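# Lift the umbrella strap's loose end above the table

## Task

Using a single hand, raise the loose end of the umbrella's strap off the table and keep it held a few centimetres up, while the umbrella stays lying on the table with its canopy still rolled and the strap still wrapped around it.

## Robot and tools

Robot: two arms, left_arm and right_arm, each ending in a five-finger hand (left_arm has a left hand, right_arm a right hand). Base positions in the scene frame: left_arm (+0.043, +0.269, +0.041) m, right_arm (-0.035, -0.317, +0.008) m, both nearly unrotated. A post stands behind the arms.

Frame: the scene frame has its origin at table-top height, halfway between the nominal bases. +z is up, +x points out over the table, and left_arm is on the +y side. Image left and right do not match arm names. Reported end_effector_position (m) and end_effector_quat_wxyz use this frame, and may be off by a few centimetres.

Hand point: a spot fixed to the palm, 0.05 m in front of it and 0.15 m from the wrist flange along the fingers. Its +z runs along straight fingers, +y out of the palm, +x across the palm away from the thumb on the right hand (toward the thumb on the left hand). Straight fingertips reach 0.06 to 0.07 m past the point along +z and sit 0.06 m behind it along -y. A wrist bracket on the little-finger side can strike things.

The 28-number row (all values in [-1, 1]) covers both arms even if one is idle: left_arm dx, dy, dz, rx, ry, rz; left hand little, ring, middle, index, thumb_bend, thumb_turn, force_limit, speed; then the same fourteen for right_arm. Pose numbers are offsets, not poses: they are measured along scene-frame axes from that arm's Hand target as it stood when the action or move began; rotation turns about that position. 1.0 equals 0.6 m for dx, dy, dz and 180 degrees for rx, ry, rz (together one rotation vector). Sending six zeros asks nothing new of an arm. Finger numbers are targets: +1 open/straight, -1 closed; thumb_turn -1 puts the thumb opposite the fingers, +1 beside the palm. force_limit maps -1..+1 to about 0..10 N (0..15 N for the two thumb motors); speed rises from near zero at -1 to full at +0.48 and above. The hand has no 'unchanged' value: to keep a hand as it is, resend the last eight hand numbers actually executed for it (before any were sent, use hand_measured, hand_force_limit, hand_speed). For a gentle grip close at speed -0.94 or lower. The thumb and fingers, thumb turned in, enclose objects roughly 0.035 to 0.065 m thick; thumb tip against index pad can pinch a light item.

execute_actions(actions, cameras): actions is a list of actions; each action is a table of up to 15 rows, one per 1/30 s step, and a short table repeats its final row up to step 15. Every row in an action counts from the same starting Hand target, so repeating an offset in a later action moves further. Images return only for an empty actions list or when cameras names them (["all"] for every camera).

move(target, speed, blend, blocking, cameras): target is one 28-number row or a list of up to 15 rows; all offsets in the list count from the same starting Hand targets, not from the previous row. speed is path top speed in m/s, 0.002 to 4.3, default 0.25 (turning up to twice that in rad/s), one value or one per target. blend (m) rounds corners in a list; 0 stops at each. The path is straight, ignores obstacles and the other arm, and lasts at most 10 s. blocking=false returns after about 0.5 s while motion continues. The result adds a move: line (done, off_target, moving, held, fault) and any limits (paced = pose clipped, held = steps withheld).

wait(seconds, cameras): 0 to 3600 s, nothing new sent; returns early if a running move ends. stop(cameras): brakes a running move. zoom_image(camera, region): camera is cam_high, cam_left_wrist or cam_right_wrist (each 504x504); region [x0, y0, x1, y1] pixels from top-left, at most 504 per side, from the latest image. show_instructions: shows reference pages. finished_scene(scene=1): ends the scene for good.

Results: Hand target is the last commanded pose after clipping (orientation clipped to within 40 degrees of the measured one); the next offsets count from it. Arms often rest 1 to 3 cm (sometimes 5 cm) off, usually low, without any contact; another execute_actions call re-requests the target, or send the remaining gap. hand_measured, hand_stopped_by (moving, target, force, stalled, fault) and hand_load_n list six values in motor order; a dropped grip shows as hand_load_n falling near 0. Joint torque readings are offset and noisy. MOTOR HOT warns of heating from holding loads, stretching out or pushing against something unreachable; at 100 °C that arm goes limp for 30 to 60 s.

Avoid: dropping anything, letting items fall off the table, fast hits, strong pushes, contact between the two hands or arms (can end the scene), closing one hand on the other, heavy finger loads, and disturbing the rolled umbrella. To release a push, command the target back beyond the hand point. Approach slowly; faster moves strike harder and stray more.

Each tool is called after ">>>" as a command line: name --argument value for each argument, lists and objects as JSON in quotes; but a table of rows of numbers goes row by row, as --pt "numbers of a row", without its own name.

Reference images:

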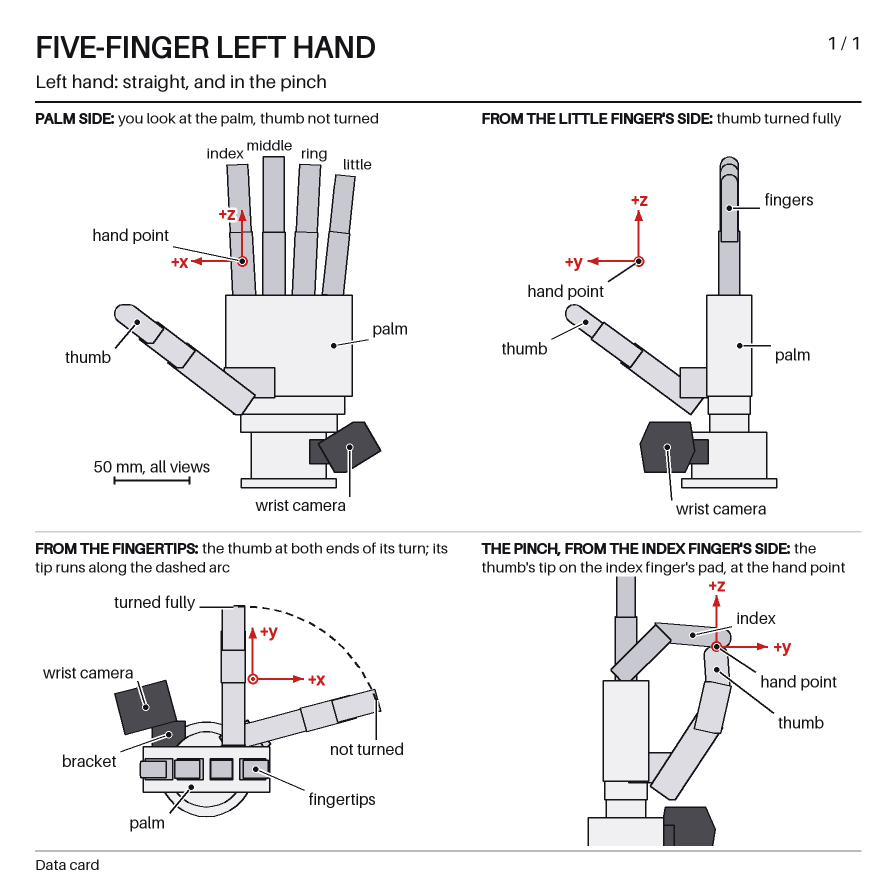

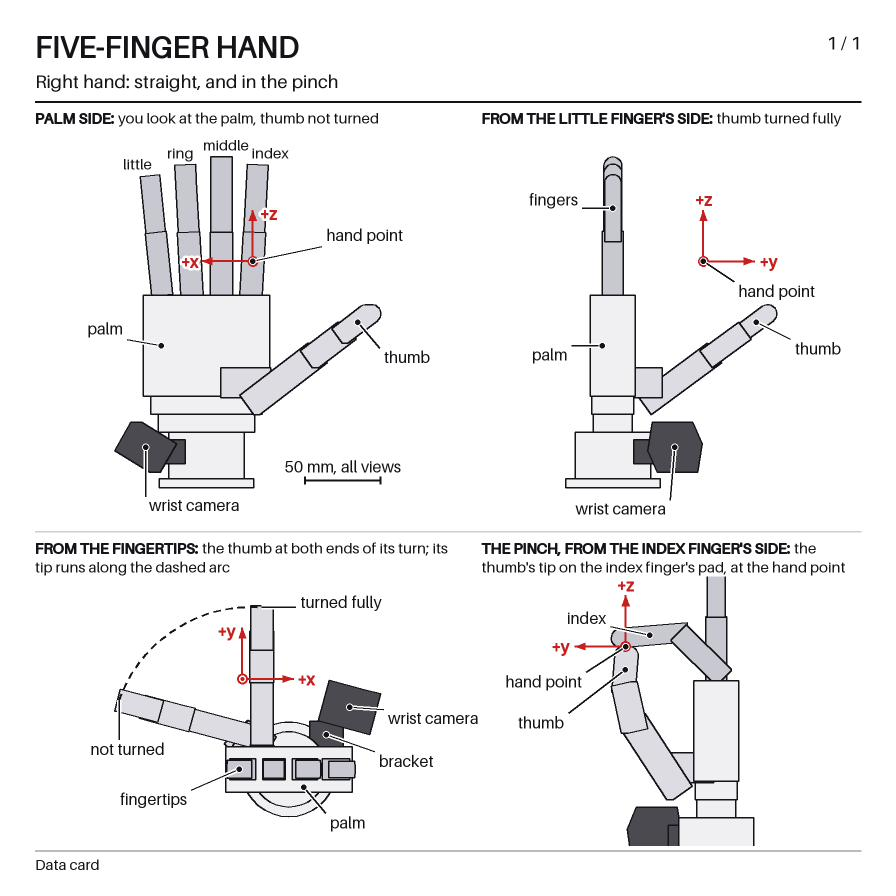

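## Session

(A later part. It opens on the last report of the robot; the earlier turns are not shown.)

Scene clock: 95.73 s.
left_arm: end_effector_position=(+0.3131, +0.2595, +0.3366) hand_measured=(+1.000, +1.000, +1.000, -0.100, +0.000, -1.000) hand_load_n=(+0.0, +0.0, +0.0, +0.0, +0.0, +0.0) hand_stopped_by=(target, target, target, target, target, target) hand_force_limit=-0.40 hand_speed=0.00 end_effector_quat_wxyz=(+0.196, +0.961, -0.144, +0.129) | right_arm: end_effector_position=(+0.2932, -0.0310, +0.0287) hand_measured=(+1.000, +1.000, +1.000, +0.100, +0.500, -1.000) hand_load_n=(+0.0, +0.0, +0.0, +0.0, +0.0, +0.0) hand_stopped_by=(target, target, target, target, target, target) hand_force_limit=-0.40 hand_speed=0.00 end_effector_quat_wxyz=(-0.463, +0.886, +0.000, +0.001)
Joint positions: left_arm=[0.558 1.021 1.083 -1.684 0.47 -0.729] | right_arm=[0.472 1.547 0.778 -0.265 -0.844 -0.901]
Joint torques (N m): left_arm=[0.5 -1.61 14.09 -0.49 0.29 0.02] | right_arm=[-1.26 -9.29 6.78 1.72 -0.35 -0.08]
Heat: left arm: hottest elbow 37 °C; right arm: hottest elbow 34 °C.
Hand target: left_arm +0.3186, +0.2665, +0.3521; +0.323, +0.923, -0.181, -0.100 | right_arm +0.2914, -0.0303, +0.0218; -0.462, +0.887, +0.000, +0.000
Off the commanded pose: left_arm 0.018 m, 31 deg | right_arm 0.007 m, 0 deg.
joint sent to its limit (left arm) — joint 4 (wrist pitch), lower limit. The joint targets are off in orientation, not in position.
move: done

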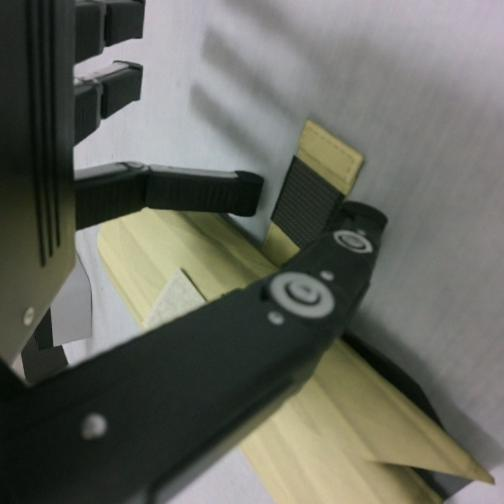

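>>> move --pt "0 0 0.0 0 0 0 1 1 1 -0.1 0.0 -1 -0.4 0 0.003 0.0 0.1 0.0556 0 0 1 1 1 0.1 0.45 -1 -0.4 0" --pt "0 0 0.0 0 0 0 1 1 1 -0.1 0.0 -1 -0.4 0 0.003 0.0 0.0 0.0556 0 0 1 1 1 0.1 0.45 -1 -0.4 0" --cameras '["cam_right_wrist"]' --speed 0.08

>>> zoom_image --camera "cam_right_wrist" --region '[200, 70, 440, 310]'

Scene clock: 103.13 s.
left_arm: end_effector_position=(+0.3131, +0.2595, +0.3366) hand_measured=(+1.000, +1.000, +1.000, -0.100, +0.000, -1.000) hand_load_n=(+0.0, +0.0, +0.0, +0.0, +0.0, +0.0) hand_stopped_by=(target, target, target, target, target, target) hand_force_limit=-0.40 hand_speed=0.00 end_effector_quat_wxyz=(+0.196, +0.961, -0.144, +0.129) | right_arm: end_effector_position=(+0.2935, -0.0276, +0.0275) hand_measured=(+1.000, +1.000, +1.000, +0.100, +0.450, -1.000) hand_load_n=(+0.0, +0.0, +0.0, +0.0, +0.0, +0.5) hand_stopped_by=(target, target, target, target, target, target) hand_force_limit=-0.40 hand_speed=0.00 end_effector_quat_wxyz=(-0.537, +0.843, +0.009, +0.003)
Joint positions: left_arm=[0.558 1.021 1.083 -1.684 0.47 -0.729] | right_arm=[0.419 1.584 0.712 -0.043 -1.009 -0.849]
Joint torques (N m): left_arm=[0.56 -1.55 14.12 -0.47 0.28 0.02] | right_arm=[-1.96 -8.82 6.12 1.8 -0.5 0.06]
Heat: left arm: hottest elbow 37 °C; right arm: hottest elbow 34 °C.
Hand target: left_arm +0.3186, +0.2665, +0.3521; +0.323, +0.923, -0.181, -0.100 | right_arm +0.2932, -0.0303, +0.0217; -0.538, +0.843, +0.000, +0.000
Off the commanded pose: left_arm 0.018 m, 31 deg | right_arm 0.006 m, 1 deg.
joint sent to its limit (left arm) — joint 4 (wrist pitch), lower limit. The joint targets are off in orientation, not in position.
move: done

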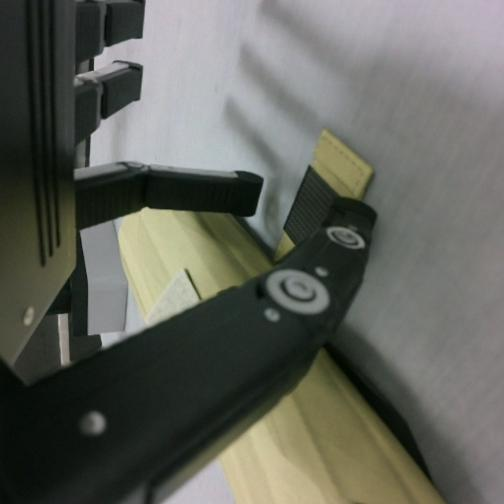

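Scaled by 2.100 from the camera's image (finer frame: 720x720).

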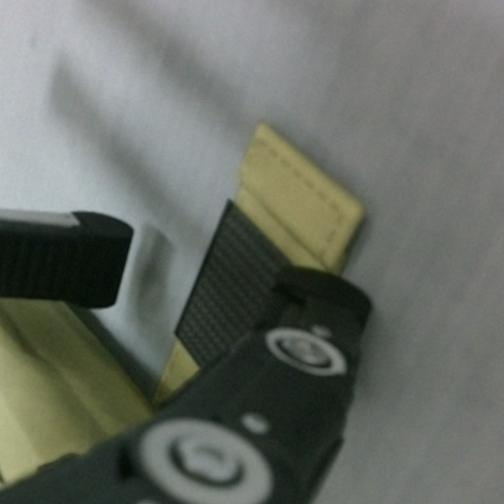

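>>> move --pt "0 0 0.0 0 0 0 1 1 1 -0.1 0.0 -1 -0.4 0 0.0 -0.007 -0.012 0 0 0 1 1 1 0.1 0.5 -1 -0.4 0" --cameras '["cam_right_wrist"]' --speed 0.03

>>> zoom_image --camera "cam_right_wrist" --region '[200, 70, 440, 310]'

Scene clock: 105.57 s.
left_arm: end_effector_position=(+0.3131, +0.2595, +0.3366) hand_measured=(+1.000, +1.000, +1.000, -0.100, +0.000, -1.000) hand_load_n=(+0.0, +0.0, +0.0, +0.0, +0.0, +0.0) hand_stopped_by=(target, target, target, target, target, target) hand_force_limit=-0.40 hand_speed=0.00 end_effector_quat_wxyz=(+0.196, +0.961, -0.144, +0.129) | right_arm: end_effector_position=(+0.2944, -0.0299, +0.0265) hand_measured=(+1.000, +1.000, +1.000, +0.100, +0.500, -1.000) hand_load_n=(+0.0, +0.0, +0.0, +0.0, -1.0, +0.5) hand_stopped_by=(target, target, target, target, target, target) hand_force_limit=-0.40 hand_speed=0.00 end_effector_quat_wxyz=(-0.541, +0.841, +0.007, +0.002)
Joint positions: left_arm=[0.558 1.021 1.083 -1.684 0.47 -0.729] | right_arm=[0.41 1.589 0.709 -0.034 -1.021 -0.849]
Joint torques (N m): left_arm=[0.56 -1.67 14.11 -0.47 0.28 0.02] | right_arm=[-2.32 -8.47 5.68 1.74 -0.33 -0.11]
Heat: left arm: hottest elbow 37 °C; right arm: hottest elbow 34 °C.
Hand target: left_arm +0.3186, +0.2665, +0.3521; +0.323, +0.923, -0.181, -0.100 | right_arm +0.2931, -0.0345, +0.0145; -0.538, +0.843, +0.000, +0.000
Off the commanded pose: left_arm 0.018 m, 31 deg | right_arm 0.013 m, 1 deg.
joint sent to its limit (left arm) — joint 4 (wrist pitch), lower limit. The joint targets are off in orientation, not in position.
move: off_target (right_arm)

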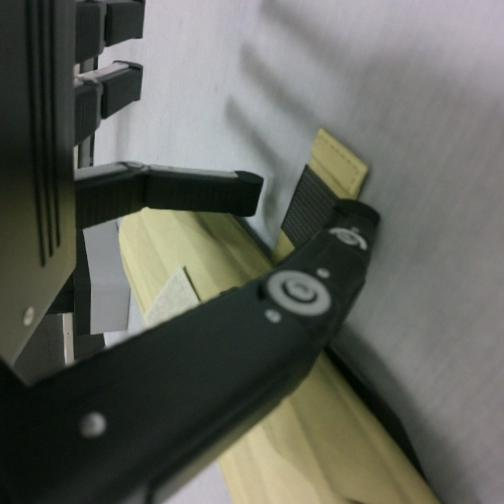

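Scaled by 2.100 from the camera's image (finer frame: 720x720).

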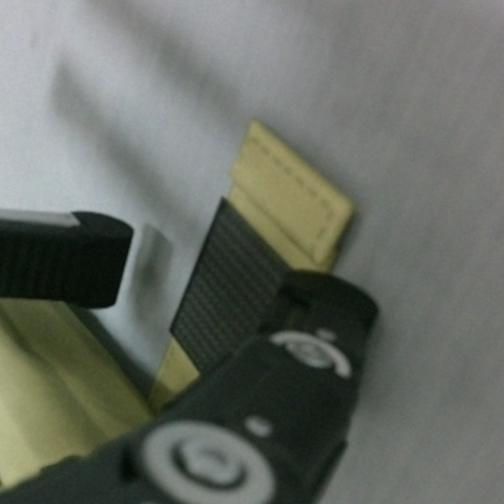

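>>> move --pt "0 0 0.0 0 0 0 1 1 1 -0.1 0.0 -1 -0.4 0 0.0 0.003 0.06 0 0 0 1 1 1 0.1 0.45 -1 -0.4 0" --pt "0 0 0.0 0 0 0 1 1 1 -0.1 0.0 -1 -0.4 0 -0.01 0.003 -0.0 0 0 0 1 1 1 0.1 0.45 -1 -0.4 0" --cameras '["cam_right_wrist"]' --speed 0.05

>>> zoom_image --camera "cam_right_wrist" --region '[200, 70, 440, 310]'

Scene clock: 119.53 s.
left_arm: end_effector_position=(+0.3131, +0.2595, +0.3366) hand_measured=(+1.000, +1.000, +1.000, -0.100, +0.000, -1.000) hand_load_n=(+0.0, +0.5, +0.0, +0.0, +0.0, +0.0) hand_stopped_by=(target, target, target, target, target, target) hand_force_limit=-0.40 hand_speed=0.00 end_effector_quat_wxyz=(+0.196, +0.961, -0.144, +0.129) | right_arm: end_effector_position=(+0.2909, -0.0322, +0.0263) hand_measured=(+1.000, +1.000, +1.000, +0.100, +0.450, -1.000) hand_load_n=(+0.0, +0.0, +0.0, +0.0, +1.0, +1.5) hand_stopped_by=(target, target, target, target, target, target) hand_force_limit=-0.40 hand_speed=0.00 end_effector_quat_wxyz=(-0.541, +0.841, +0.003, +0.004)
Joint positions: left_arm=[0.558 1.021 1.083 -1.684 0.47 -0.729] | right_arm=[0.408 1.578 0.692 -0.022 -1.016 -0.839]
Joint torques (N m): left_arm=[0.62 -1.67 14.09 -0.5 0.29 0.01] | right_arm=[-1.08 -8.18 5.65 1.92 -0.27 -0.09]
Heat: left arm: hottest elbow 38 °C; right arm: hottest elbow 33 °C.
Hand target: left_arm +0.3186, +0.2665, +0.3521; +0.323, +0.923, -0.181, -0.100 | right_arm +0.2872, -0.0326, +0.0146; -0.538, +0.843, +0.000, +0.000
Off the commanded pose: left_arm 0.018 m, 31 deg | right_arm 0.012 m, 1 deg.
joint sent to its limit (left arm) — joint 4 (wrist pitch), lower limit. The joint targets are off in orientation, not in position.
move: off_target (right_arm)

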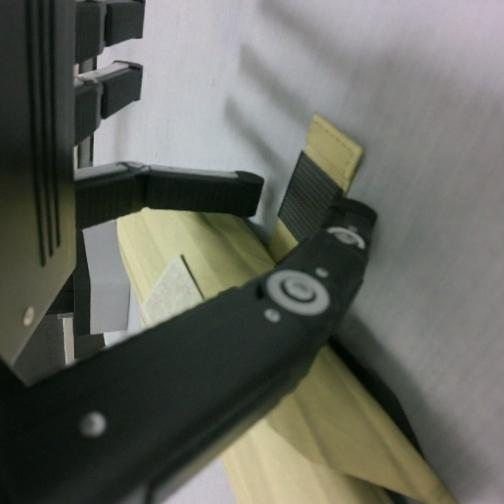

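Scaled by 2.100 from the camera's image (finer frame: 720x720).

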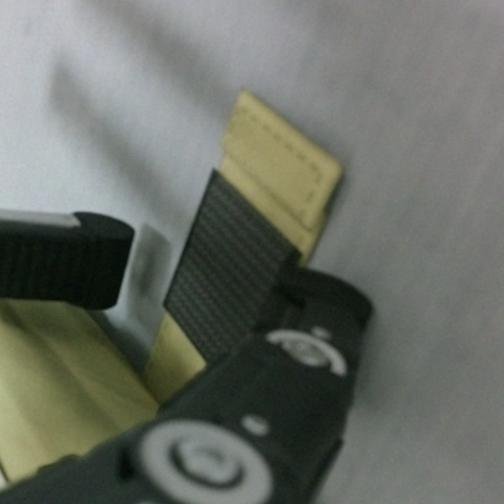

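>>> move --pt "0 0 0.0 0 0 0 1 1 1 -0.1 0.0 -1 -0.4 0 0.0 0.0 0.0 0 0 0 1 1 1 -0.05 0.38 -1 -0.4 -0.7" --cameras '["cam_right_wrist"]' --speed 0.05

>>> zoom_image --camera "cam_right_wrist" --region '[200, 70, 440, 310]'

Scene clock: 121.40 s.
left_arm: end_effector_position=(+0.3131, +0.2595, +0.3366) hand_measured=(+1.000, +1.000, +1.000, -0.100, +0.000, -1.000) hand_load_n=(+0.0, +0.0, +0.0, +0.0, +0.0, +0.0) hand_stopped_by=(target, target, target, target, target, target) hand_force_limit=-0.40 hand_speed=0.00 end_effector_quat_wxyz=(+0.196, +0.961, -0.144, +0.129) | right_arm: end_effector_position=(+0.2919, -0.0324, +0.0240) hand_measured=(+1.000, +1.000, +1.000, -0.050, +0.380, -1.000) hand_load_n=(+0.0, +0.0, +0.0, +0.0, +0.0, +0.0) hand_stopped_by=(target, target, target, target, target, target) hand_force_limit=-0.40 hand_speed=-0.70 end_effector_quat_wxyz=(-0.540, +0.842, +0.002, +0.005)
Joint positions: left_arm=[0.558 1.021 1.083 -1.684 0.47 -0.729] | right_arm=[0.408 1.584 0.692 -0.016 -1.012 -0.838]
Joint torques (N m): left_arm=[0.56 -1.67 14.11 -0.49 0.29 0.02] | right_arm=[-1.44 -8.59 5.7 1.8 -0.39 -0.06]
Heat: left arm: hottest elbow 38 °C; right arm: hottest elbow 33 °C.
Hand target: left_arm +0.3186, +0.2665, +0.3521; +0.323, +0.923, -0.181, -0.100 | right_arm +0.2872, -0.0327, +0.0145; -0.538, +0.843, +0.000, +0.000
Off the commanded pose: left_arm 0.018 m, 31 deg | right_arm 0.010 m, 1 deg.
joint sent to its limit (left arm) — joint 4 (wrist pitch), lower limit. The joint targets are off in orientation, not in position.
move: done

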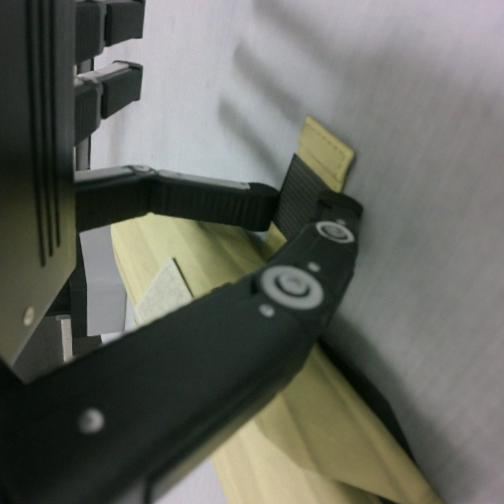

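Scaled by 2.100 from the camera's image (finer frame: 720x720).

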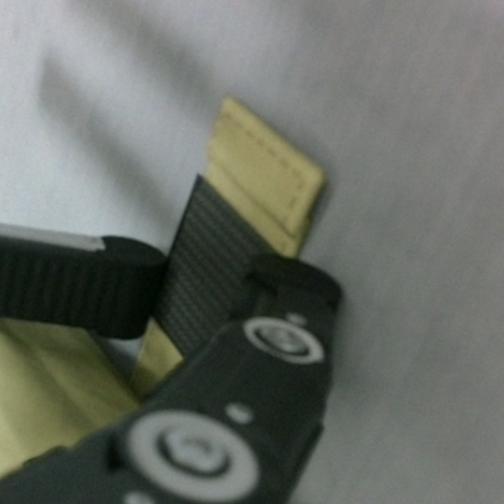

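>>> move --pt "0 0 0.0 0 0 0 1 1 1 -0.1 0.0 -1 -0.4 0 0.0 0.0 0.0 0 0 0 1 1 1 -0.15 0.28 -1 -0.4 -0.7" --cameras '["cam_right_wrist"]' --speed 0.05

>>> zoom_image --camera "cam_right_wrist" --region '[200, 70, 440, 310]'

Scene clock: 122.90 s.
left_arm: end_effector_position=(+0.3131, +0.2595, +0.3366) hand_measured=(+1.000, +1.000, +1.000, -0.100, +0.000, -1.000) hand_load_n=(+0.0, +0.0, +0.0, +0.0, +0.0, +0.0) hand_stopped_by=(target, target, target, target, target, target) hand_force_limit=-0.40 hand_speed=0.00 end_effector_quat_wxyz=(+0.196, +0.961, -0.144, +0.129) | right_arm: end_effector_position=(+0.2918, -0.0324, +0.0237) hand_measured=(+1.000, +1.000, +1.000, -0.150, +0.280, -1.000) hand_load_n=(+0.0, +0.0, +0.0, +0.0, +0.0, +0.0) hand_stopped_by=(target, target, target, target, target, target) hand_force_limit=-0.40 hand_speed=-0.70 end_effector_quat_wxyz=(-0.539, +0.842, +0.002, +0.005)
Joint positions: left_arm=[0.558 1.021 1.083 -1.684 0.47 -0.729] | right_arm=[0.408 1.585 0.692 -0.016 -1.012 -0.838]
Joint torques (N m): left_arm=[0.5 -1.61 14.09 -0.44 0.29 0.02] | right_arm=[-1.32 -8.82 5.53 1.78 -0.4 -0.07]
Heat: left arm: hottest elbow 38 °C; right arm: hottest elbow 33 °C.
Hand target: left_arm +0.3186, +0.2665, +0.3521; +0.323, +0.923, -0.181, -0.100 | right_arm +0.2872, -0.0327, +0.0146; -0.538, +0.843, +0.000, +0.000
Off the commanded pose: left_arm 0.018 m, 31 deg | right_arm 0.010 m, 1 deg.
joint sent to its limit (left arm) — joint 4 (wrist pitch), lower limit. The joint targets are off in orientation, not in position.
move: done

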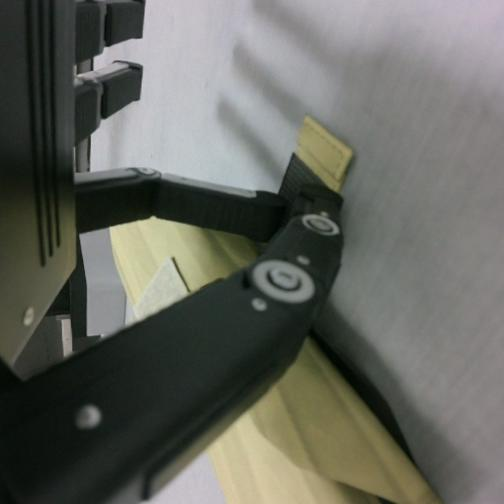

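Scaled by 2.100 from the camera's image (finer frame: 720x720).

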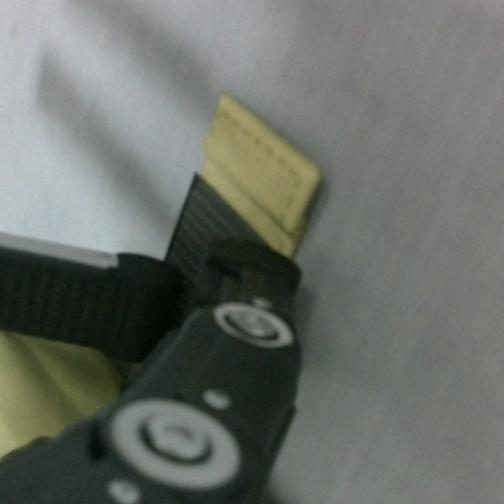

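>>> move --pt "0.02 0 0.0 0.105 -0.703 -0.557 -1 -1 -1 -1 1 1 -0.4 0 0.0 0.0 0.08 0 0 0 1 1 1 0.2 0.45 -1 -0.4 0" --cameras '["all"]' --speed 0.25

Scene clock: 144.37 s.
left_arm: end_effector_position=(+0.3286, +0.2627, +0.3481) hand_measured=(-1.000, -1.000, -1.000, -0.272, +1.000, +1.000) hand_load_n=(+0.0, +0.0, +0.0, +0.0, +0.0, +0.0) hand_stopped_by=(target, target, target, force, target, target) hand_force_limit=-0.40 hand_speed=0.00 end_effector_quat_wxyz=(+0.254, -0.143, +0.828, -0.478) | right_arm: end_effector_position=(+0.2776, -0.0377, +0.0489) hand_measured=(+1.000, +1.000, +1.000, +0.200, +0.450, -1.000) hand_load_n=(+0.5, +0.0, +0.0, +0.0, +0.0, +0.0) hand_stopped_by=(target, target, target, target, target, target) hand_force_limit=-0.40 hand_speed=0.00 end_effector_quat_wxyz=(-0.534, +0.845, -0.007, -0.009)
Joint positions: left_arm=[0.557 0.889 1.026 -1.435 1.127 1.587] | right_arm=[0.408 1.496 0.692 -0.14 -1.012 -0.838]
Joint torques (N m): left_arm=[0.91 -0.56 11.63 -0.02 0.87 0.05] | right_arm=[-1.08 -10.46 9.69 0.61 -0.43 -0.06]
Heat: left arm: hottest elbow 38 °C; right arm: hottest wrist roll 33 °C.
Hand target: left_arm +0.3307, +0.2666, +0.3521; +0.257, -0.143, +0.828, -0.478 | right_arm +0.2872, -0.0327, +0.0626; -0.538, +0.843, +0.000, +0.000
Off the commanded pose: left_arm 0.006 m, 0 deg | right_arm 0.018 m, 1 deg.
move: off_target (right_arm)

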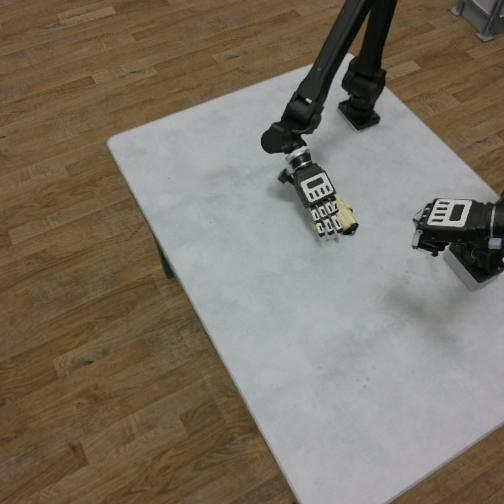

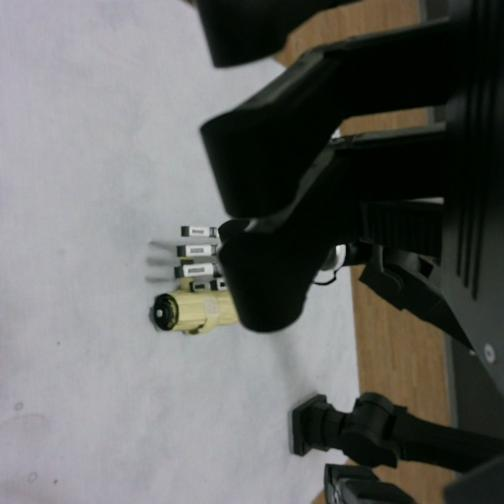

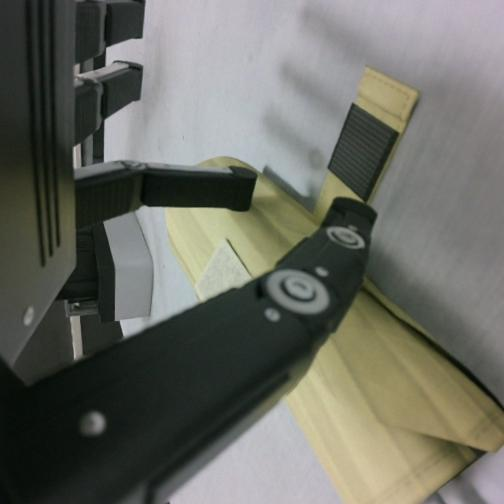

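>>> move --pt "-0.018 -0.15 -0.385 0 0 0 1 1 1 1 1 1 -0.4 0 0.0 0.0 0.0 0 0 0 1 1 1 0.2 0.45 -1 -0.4 0" --cameras '["all"]' --speed 0.15

Scene clock: 148.13 s.
left_arm: end_effector_position=(+0.3195, +0.1791, +0.1228) hand_measured=(+1.000, +1.000, +1.000, +1.000, +1.000, +1.000) hand_load_n=(+0.0, +0.0, +0.0, +0.0, +0.0, -0.5) hand_stopped_by=(target, target, target, target, target, target) hand_force_limit=-0.40 hand_speed=0.00 end_effector_quat_wxyz=(+0.259, -0.143, +0.828, -0.476) | right_arm: end_effector_position=(+0.2776, -0.0377, +0.0489) hand_measured=(+1.000, +1.000, +1.000, +0.200, +0.450, -1.000) hand_load_n=(+0.0, +0.0, +0.0, +0.0, +0.0, +0.0) hand_stopped_by=(target, target, target, target, target, target) hand_force_limit=-0.40 hand_speed=0.00 end_effector_quat_wxyz=(-0.534, +0.845, -0.007, -0.009)
Joint positions: left_arm=[0.202 0.774 0.314 -0.305 0.931 0.982] | right_arm=[0.408 1.496 0.692 -0.14 -1.012 -0.838]
Joint torques (N m): left_arm=[-0.85 1.03 9.47 1.77 0.38 -0.27] | right_arm=[-1.38 -10.46 9.68 0.51 -0.46 -0.06]
Heat: left arm: hottest elbow 39 °C; right arm: hottest wrist roll 33 °C.
Hand target: left_arm +0.3198, +0.1766, +0.1211; +0.257, -0.143, +0.828, -0.478 | right_arm +0.2872, -0.0327, +0.0626; -0.538, +0.843, +0.000, +0.000
Off the commanded pose: left_arm 0.003 m, 0 deg | right_arm 0.017 m, 1 deg.
move: done

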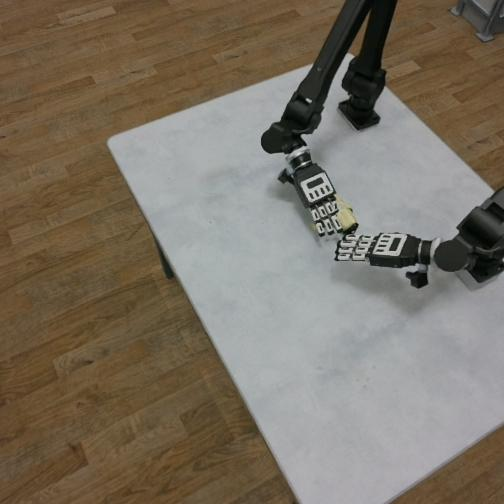

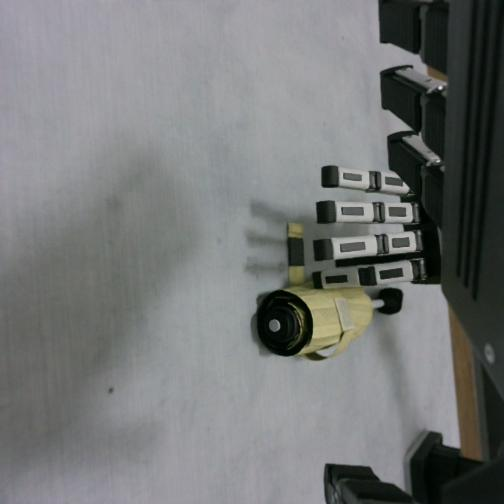

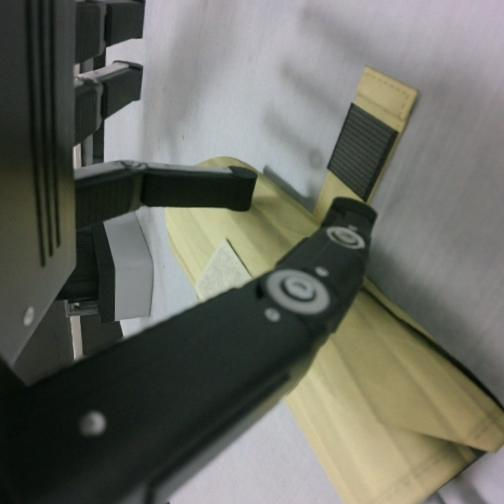

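>>> zoom_image --camera "cam_left_wrist" --region '[220, 140, 440, 360]'

Scaled by 2.291 from the camera's image (finer frame: 720x720).

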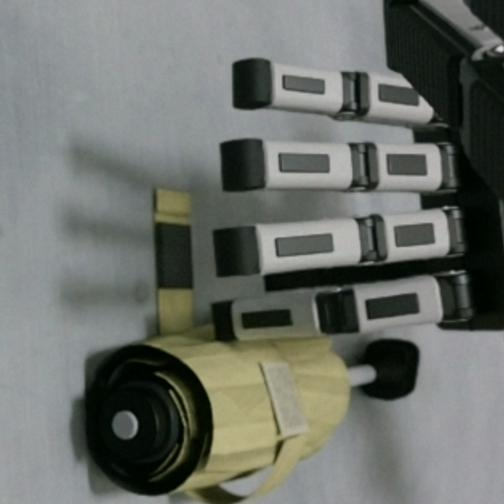

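>>> move --pt "0 0 0 0 0 0 1 1 1 1 1 1 -0.4 0 0.01 0.0 0.08 0 0 0 1 1 1 0.2 0.42 -1 -0.4 0" --pt "0 0 0 0 0 0 1 1 1 1 1 1 -0.4 0 0.003 -0.005 -0.08 0 0 0 1 1 1 0.2 0.42 -1 -0.4 0" --cameras '["all"]' --speed 0.08

>>> zoom_image --camera "cam_left_wrist" --region '[240, 180, 400, 340]'

>>> zoom_image --camera "cam_right_wrist" --region '[200, 70, 440, 310]'

Scene clock: 153.33 s.
left_arm: end_effector_position=(+0.3195, +0.1791, +0.1228) hand_measured=(+1.000, +1.000, +1.000, +1.000, +1.000, +1.000) hand_load_n=(+0.0, +0.0, +0.0, +0.0, +0.0, -0.5) hand_stopped_by=(target, target, target, target, target, target) hand_force_limit=-0.40 hand_speed=0.00 end_effector_quat_wxyz=(+0.259, -0.144, +0.828, -0.476) | right_arm: end_effector_position=(+0.2898, -0.0337, +0.0251) hand_measured=(+1.000, +1.000, +1.000, +0.200, +0.420, -1.000) hand_load_n=(+0.0, +0.0, +0.0, +0.0, +0.0, +1.5) hand_stopped_by=(target, target, target, target, target, target) hand_force_limit=-0.40 hand_speed=0.00 end_effector_quat_wxyz=(-0.540, +0.842, -0.001, -0.002)
Joint positions: left_arm=[0.202 0.774 0.314 -0.305 0.931 0.982] | right_arm=[0.405 1.583 0.696 -0.037 -1.02 -0.841]
Joint torques (N m): left_arm=[-0.97 1.03 9.43 1.78 0.38 -0.24] | right_arm=[-1.85 -8.7 5.82 2.04 -0.32 -0.15]
Heat: left arm: hottest elbow 38 °C; right arm: hottest elbow 33 °C.
Hand target: left_arm +0.3198, +0.1766, +0.1211; +0.257, -0.143, +0.828, -0.478 | right_arm +0.2889, -0.0357, +0.0146; -0.538, +0.843, +0.000, +0.000
Off the commanded pose: left_arm 0.003 m, 0 deg | right_arm 0.011 m, 0 deg.
move: off_target (right_arm)

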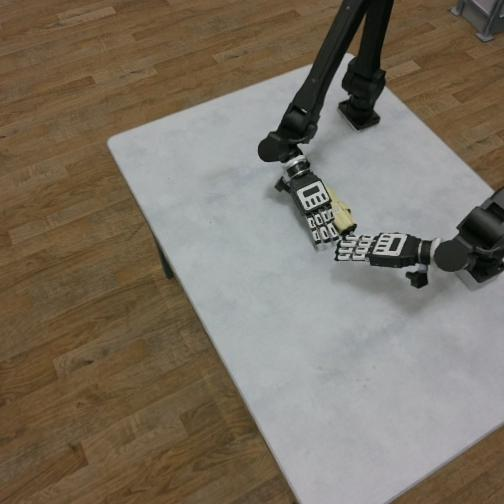

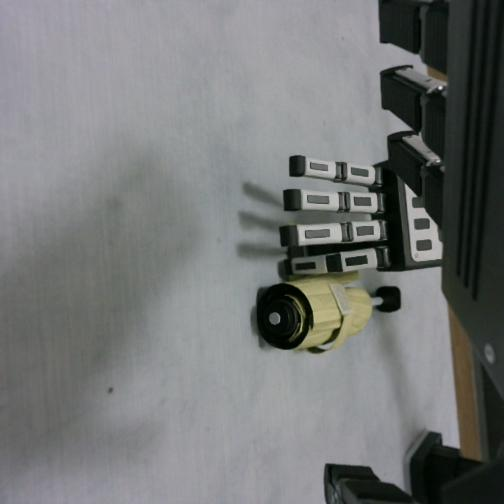

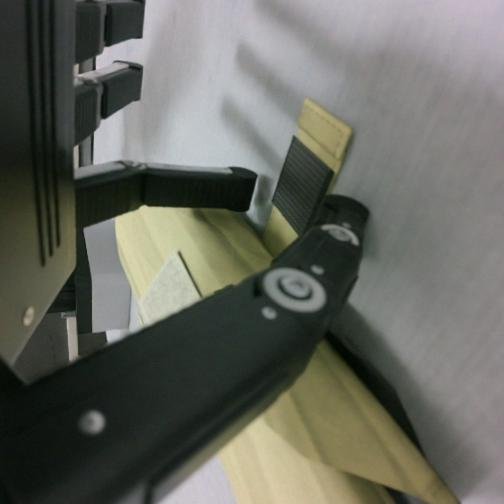

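Scaled by 3.150 from the camera's image (finer frame: 720x720).

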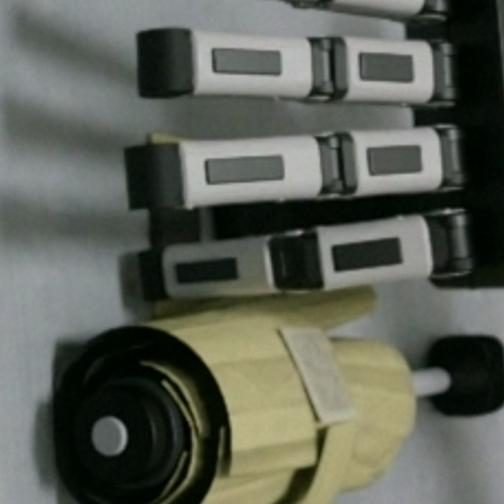

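Scaled by 2.100 from the camera's image (finer frame: 720x720).

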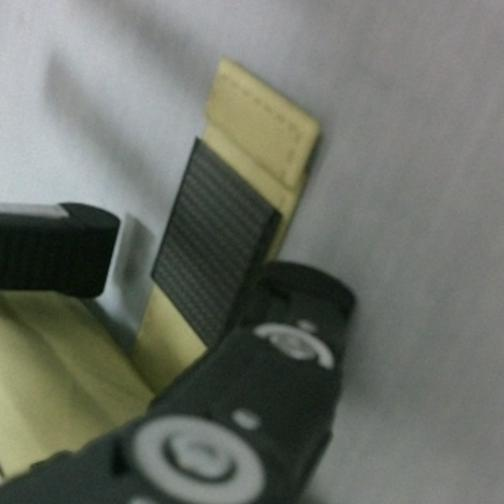

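>>> move --pt "-0.016 -0.003 -0.11 -0.0956 0 0 1 1 1 1 1 1 -0.4 0 0 0 0 0 0 0 1 1 1 0.2 0.42 -1 -0.4 0" --cameras '["all"]' --speed 0.1

>>> zoom_image --camera "cam_left_wrist" --region '[200, 180, 360, 340]'

Scene clock: 158.93 s.
left_arm: end_effector_position=(+0.3117, +0.1735, +0.0563) hand_measured=(+1.000, +1.000, +1.000, +1.000, +1.000, +1.000) hand_load_n=(+0.0, +0.0, +0.0, +0.0, +0.0, +0.0) hand_stopped_by=(target, target, target, target, target, target) hand_force_limit=-0.40 hand_speed=0.00 end_effector_quat_wxyz=(+0.233, -0.173, +0.750, -0.595) | right_arm: end_effector_position=(+0.2898, -0.0337, +0.0251) hand_measured=(+1.000, +1.000, +1.000, +0.200, +0.420, -1.000) hand_load_n=(+0.0, +0.0, +0.0, +0.0, +0.0, +1.5) hand_stopped_by=(target, target, target, target, target, target) hand_force_limit=-0.40 hand_speed=0.00 end_effector_quat_wxyz=(-0.540, +0.842, -0.001, -0.002)
Joint positions: left_arm=[0.365 1.336 0.13 0.577 1.252 0.751] | right_arm=[0.405 1.583 0.696 -0.037 -1.02 -0.841]
Joint torques (N m): left_arm=[0.97 -0.97 3.79 1.68 0.63 -0.22] | right_arm=[-1.79 -8.12 5.78 2.03 -0.35 -0.19]
Heat: left arm: hottest elbow 38 °C; right arm: hottest elbow 33 °C.
Hand target: left_arm +0.3102, +0.1748, +0.0551; +0.233, -0.180, +0.747, -0.596 | right_arm +0.2889, -0.0357, +0.0146; -0.538, +0.843, +0.000, +0.000
Off the commanded pose: left_arm 0.002 m, 1 deg | right_arm 0.011 m, 0 deg.
move: done

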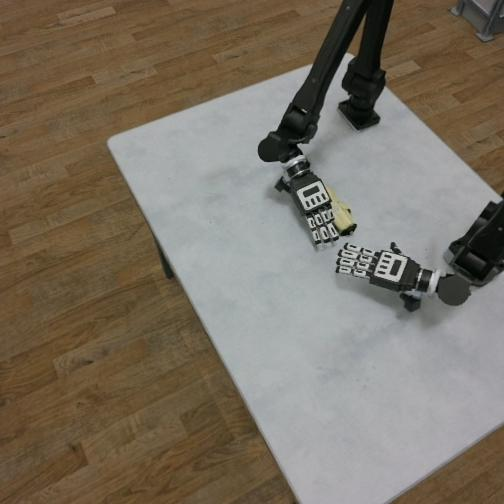

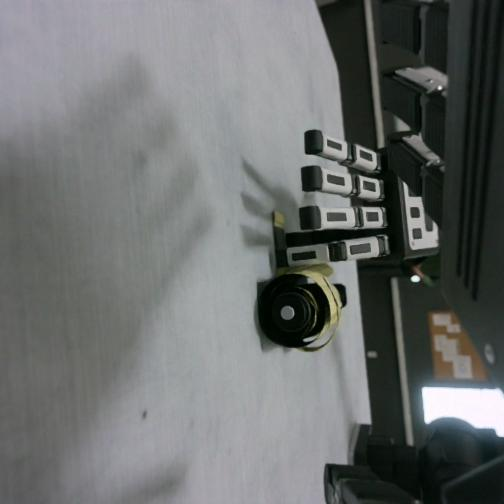

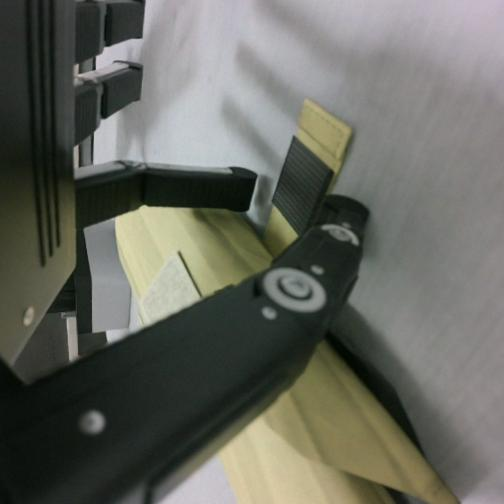

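Scaled by 3.150 from the camera's image (finer frame: 720x720).

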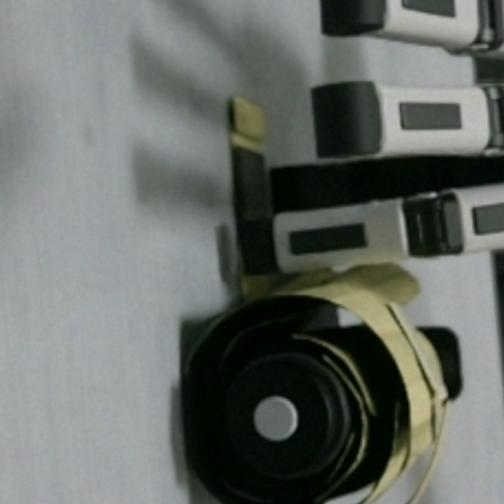

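>>> move --pt "0 0 0 0 0 0 1 1 1 1 1 1 -0.4 0 0.025 0.0 0.12 0 0 0 1 1 1 0.2 0.42 -1 -0.4 0" --pt "0 0 0 0 0 0 1 1 1 1 1 1 -0.4 0 0.022 0.0 0.0 0 0 0 1 1 1 0.2 0.42 -1 -0.4 0" --cameras '["cam_left_wrist","cam_right_wrist"]' --speed 0.08

>>> zoom_image --camera "cam_left_wrist" --region '[240, 180, 360, 300]'

>>> zoom_image --camera "cam_right_wrist" --region '[200, 70, 440, 310]'

Scene clock: 163.53 s.
left_arm: end_effector_position=(+0.3116, +0.1734, +0.0564) hand_measured=(+1.000, +1.000, +1.000, +1.000, +1.000, +1.000) hand_load_n=(+0.0, +0.0, +0.0, +0.0, +0.0, -0.5) hand_stopped_by=(target, target, target, target, target, target) hand_force_limit=-0.40 hand_speed=0.00 end_effector_quat_wxyz=(+0.233, -0.173, +0.750, -0.595) | right_arm: end_effector_position=(+0.3023, -0.0335, +0.0247) hand_measured=(+1.000, +1.000, +1.000, +0.200, +0.420, -1.000) hand_load_n=(+0.0, +0.0, +0.0, +0.0, +0.0, +1.5) hand_stopped_by=(target, target, target, target, target, target) hand_force_limit=-0.40 hand_speed=0.00 end_effector_quat_wxyz=(-0.540, +0.842, -0.001, -0.003)
Joint positions: left_arm=[0.365 1.336 0.13 0.577 1.252 0.75] | right_arm=[0.394 1.609 0.733 -0.064 -1.027 -0.859]
Joint torques (N m): left_arm=[0.91 -1.2 3.85 1.55 0.63 -0.22] | right_arm=[-1.61 -9.05 5.97 1.98 -0.33 -0.17]
Heat: left arm: hottest elbow 37 °C; right arm: hottest elbow 33 °C.
Hand target: left_arm +0.3102, +0.1748, +0.0552; +0.232, -0.180, +0.748, -0.596 | right_arm +0.3021, -0.0358, +0.0144; -0.538, +0.843, +0.000, +0.000
Off the commanded pose: left_arm 0.002 m, 1 deg | right_arm 0.010 m, 0 deg.
move: done

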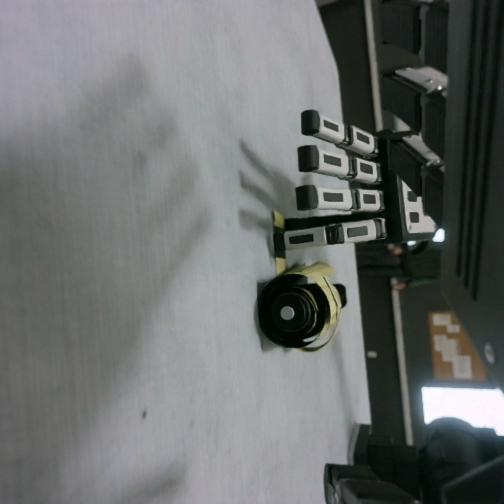

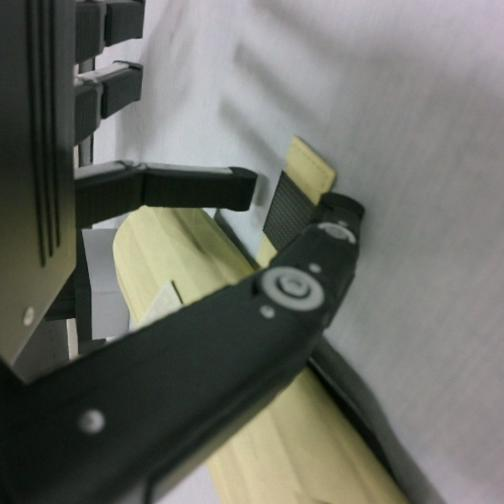

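Scaled by 4.200 from the camera's image (finer frame: 720x720).

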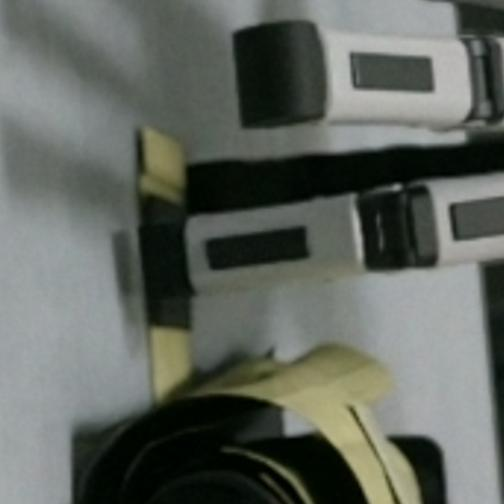

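Scaled by 2.100 from the camera's image (finer frame: 720x720).

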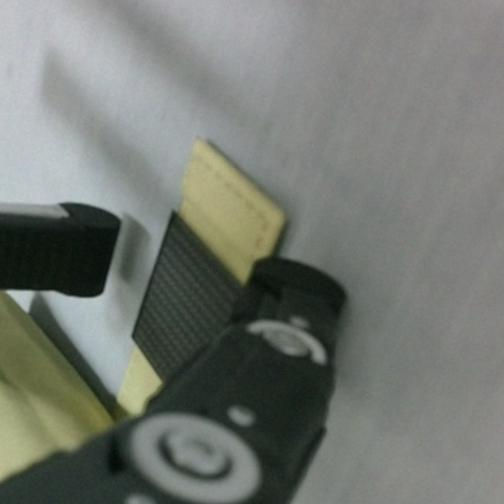

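>>> move --pt "0 0 0 0 0 0 1 1 1 1 1 1 -0.4 0 0.0 0.0 0.0 0 0 0 1 1 1 0.02 0.42 -1 -0.4 -0.5" --cameras '["cam_left_wrist","cam_right_wrist"]' --speed 0.08

>>> zoom_image --camera "cam_left_wrist" --region '[240, 180, 360, 300]'

>>> zoom_image --camera "cam_right_wrist" --region '[200, 70, 440, 310]'

Scene clock: 166.17 s.
left_arm: end_effector_position=(+0.3116, +0.1734, +0.0564) hand_measured=(+1.000, +1.000, +1.000, +1.000, +1.000, +1.000) hand_load_n=(+0.0, +0.0, +0.0, +0.0, +0.0, +0.0) hand_stopped_by=(target, target, target, target, target, target) hand_force_limit=-0.40 hand_speed=0.00 end_effector_quat_wxyz=(+0.233, -0.173, +0.750, -0.595) | right_arm: end_effector_position=(+0.3023, -0.0335, +0.0247) hand_measured=(+1.000, +1.000, +1.000, +0.020, +0.420, -1.000) hand_load_n=(+0.0, -0.5, +0.0, +0.0, +0.0, +1.5) hand_stopped_by=(target, target, target, target, target, target) hand_force_limit=-0.40 hand_speed=-0.50 end_effector_quat_wxyz=(-0.540, +0.842, -0.001, -0.003)
Joint positions: left_arm=[0.365 1.336 0.13 0.577 1.252 0.75] | right_arm=[0.394 1.609 0.733 -0.064 -1.027 -0.859]
Joint torques (N m): left_arm=[0.91 -1.14 3.82 1.58 0.63 -0.23] | right_arm=[-1.9 -9 5.72 1.96 -0.34 -0.17]
Heat: left arm: hottest elbow 37 °C; right arm: hottest elbow 33 °C.
Hand target: left_arm +0.3102, +0.1748, +0.0552; +0.232, -0.180, +0.748, -0.596 | right_arm +0.3021, -0.0358, +0.0144; -0.538, +0.843, +0.000, +0.000
Off the commanded pose: left_arm 0.002 m, 1 deg | right_arm 0.011 m, 0 deg.
move: done

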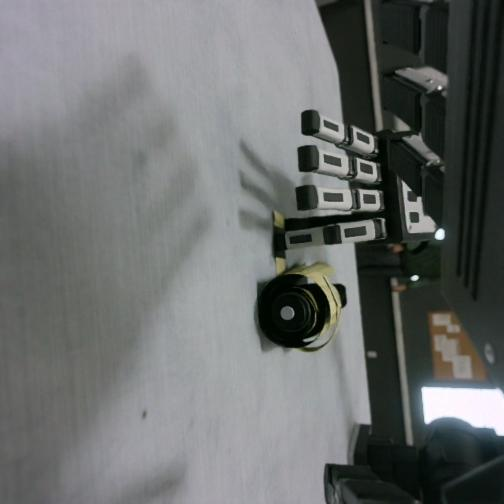

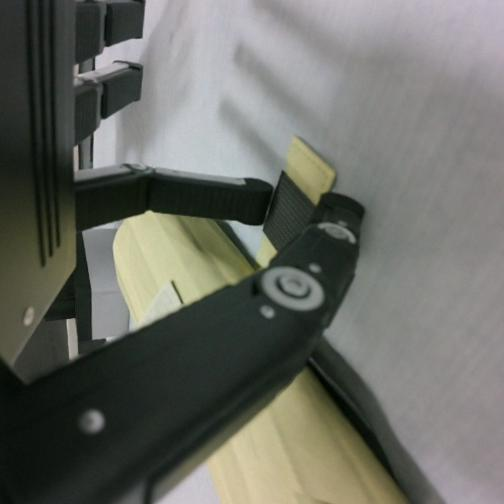

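Scaled by 4.200 from the camera's image (finer frame: 720x720).

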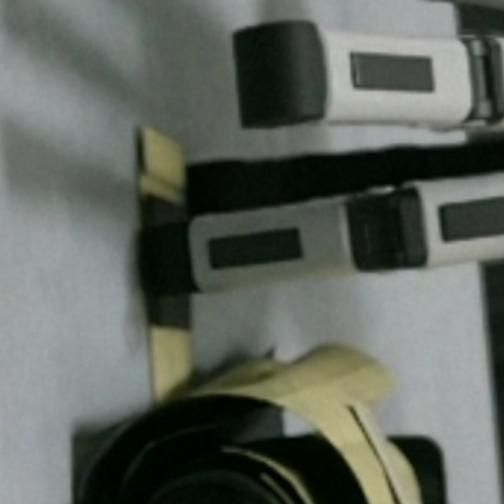

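Scaled by 2.100 from the camera's image (finer frame: 720x720).

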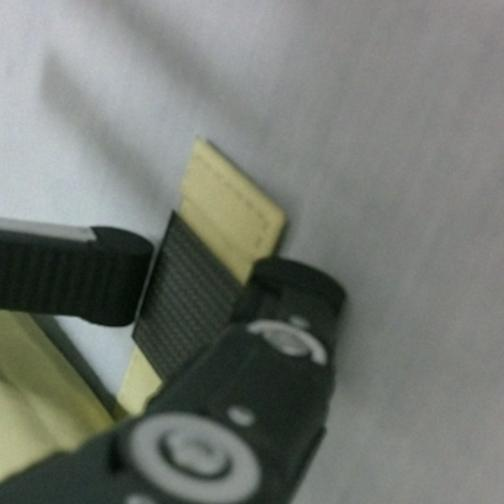

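>>> move --pt "0 0 0 0 0 0 1 1 1 1 1 1 -0.4 0 0.0 0.0 0.0 0 0 0 1 1 1 -0.08 0.42 -1 -0.4 -0.8" --cameras '["cam_left_wrist","cam_right_wrist"]' --speed 0.08

>>> zoom_image --camera "cam_left_wrist" --region '[240, 180, 360, 300]'

>>> zoom_image --camera "cam_right_wrist" --region '[200, 70, 440, 310]'

Scene clock: 167.77 s.
left_arm: end_effector_position=(+0.3116, +0.1734, +0.0564) hand_measured=(+1.000, +1.000, +1.000, +1.000, +1.000, +1.000) hand_load_n=(+0.0, +0.0, +0.0, +0.0, +0.0, +0.0) hand_stopped_by=(target, target, target, target, target, target) hand_force_limit=-0.40 hand_speed=0.00 end_effector_quat_wxyz=(+0.233, -0.173, +0.750, -0.595) | right_arm: end_effector_position=(+0.3023, -0.0335, +0.0247) hand_measured=(+1.000, +1.000, +1.000, -0.080, +0.420, -1.000) hand_load_n=(+0.0, +0.0, +0.0, +0.0, +0.0, +1.5) hand_stopped_by=(target, target, target, target, target, target) hand_force_limit=-0.40 hand_speed=-0.80 end_effector_quat_wxyz=(-0.540, +0.842, -0.001, -0.003)
Joint positions: left_arm=[0.365 1.336 0.13 0.577 1.252 0.75] | right_arm=[0.394 1.609 0.733 -0.064 -1.027 -0.859]
Joint torques (N m): left_arm=[0.97 -1.2 3.82 1.58 0.63 -0.23] | right_arm=[-1.79 -8.76 5.9 2.04 -0.32 -0.19]
Heat: left arm: hottest elbow 37 °C; right arm: hottest elbow 33 °C.
Hand target: left_arm +0.3102, +0.1748, +0.0552; +0.232, -0.180, +0.748, -0.596 | right_arm +0.3021, -0.0358, +0.0144; -0.538, +0.843, +0.000, +0.000
Off the commanded pose: left_arm 0.002 m, 1 deg | right_arm 0.011 m, 0 deg.
move: done

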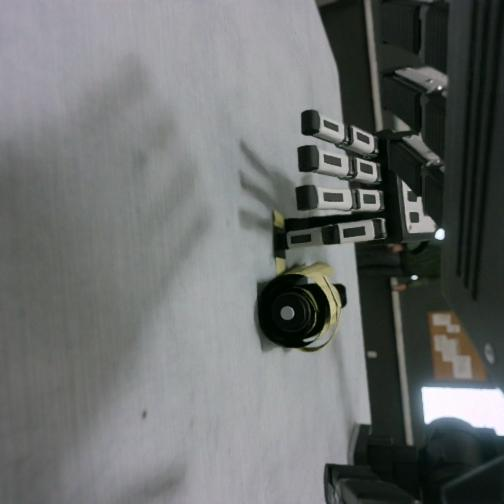

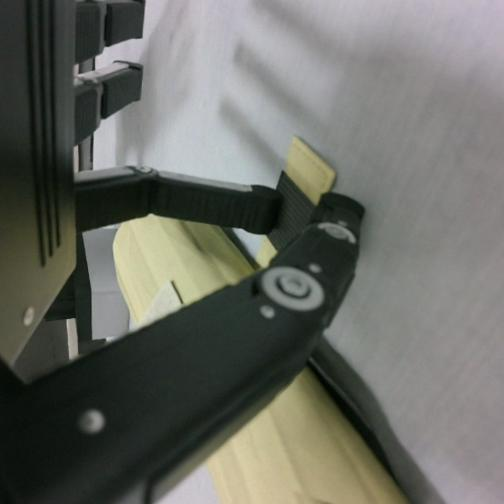

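Scaled by 4.200 from the camera's image (finer frame: 720x720).

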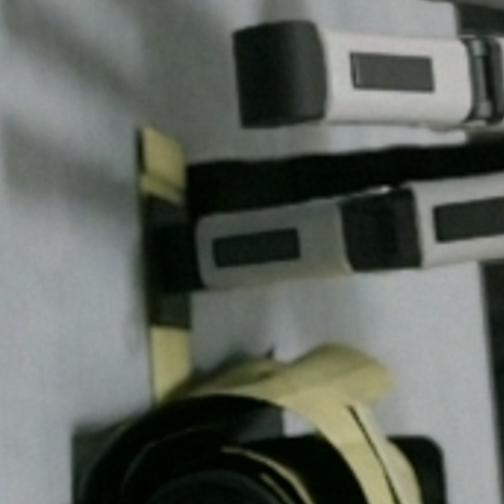

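Scaled by 2.100 from the camera's image (finer frame: 720x720).

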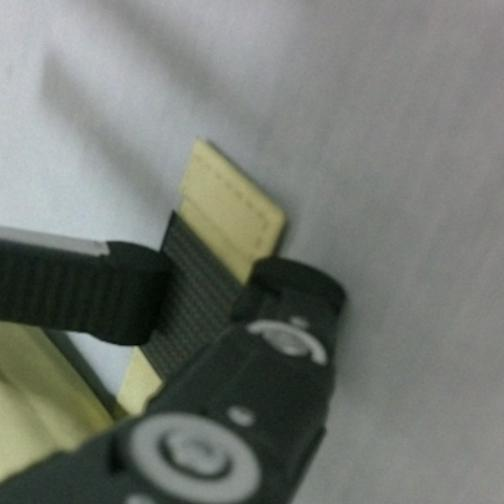

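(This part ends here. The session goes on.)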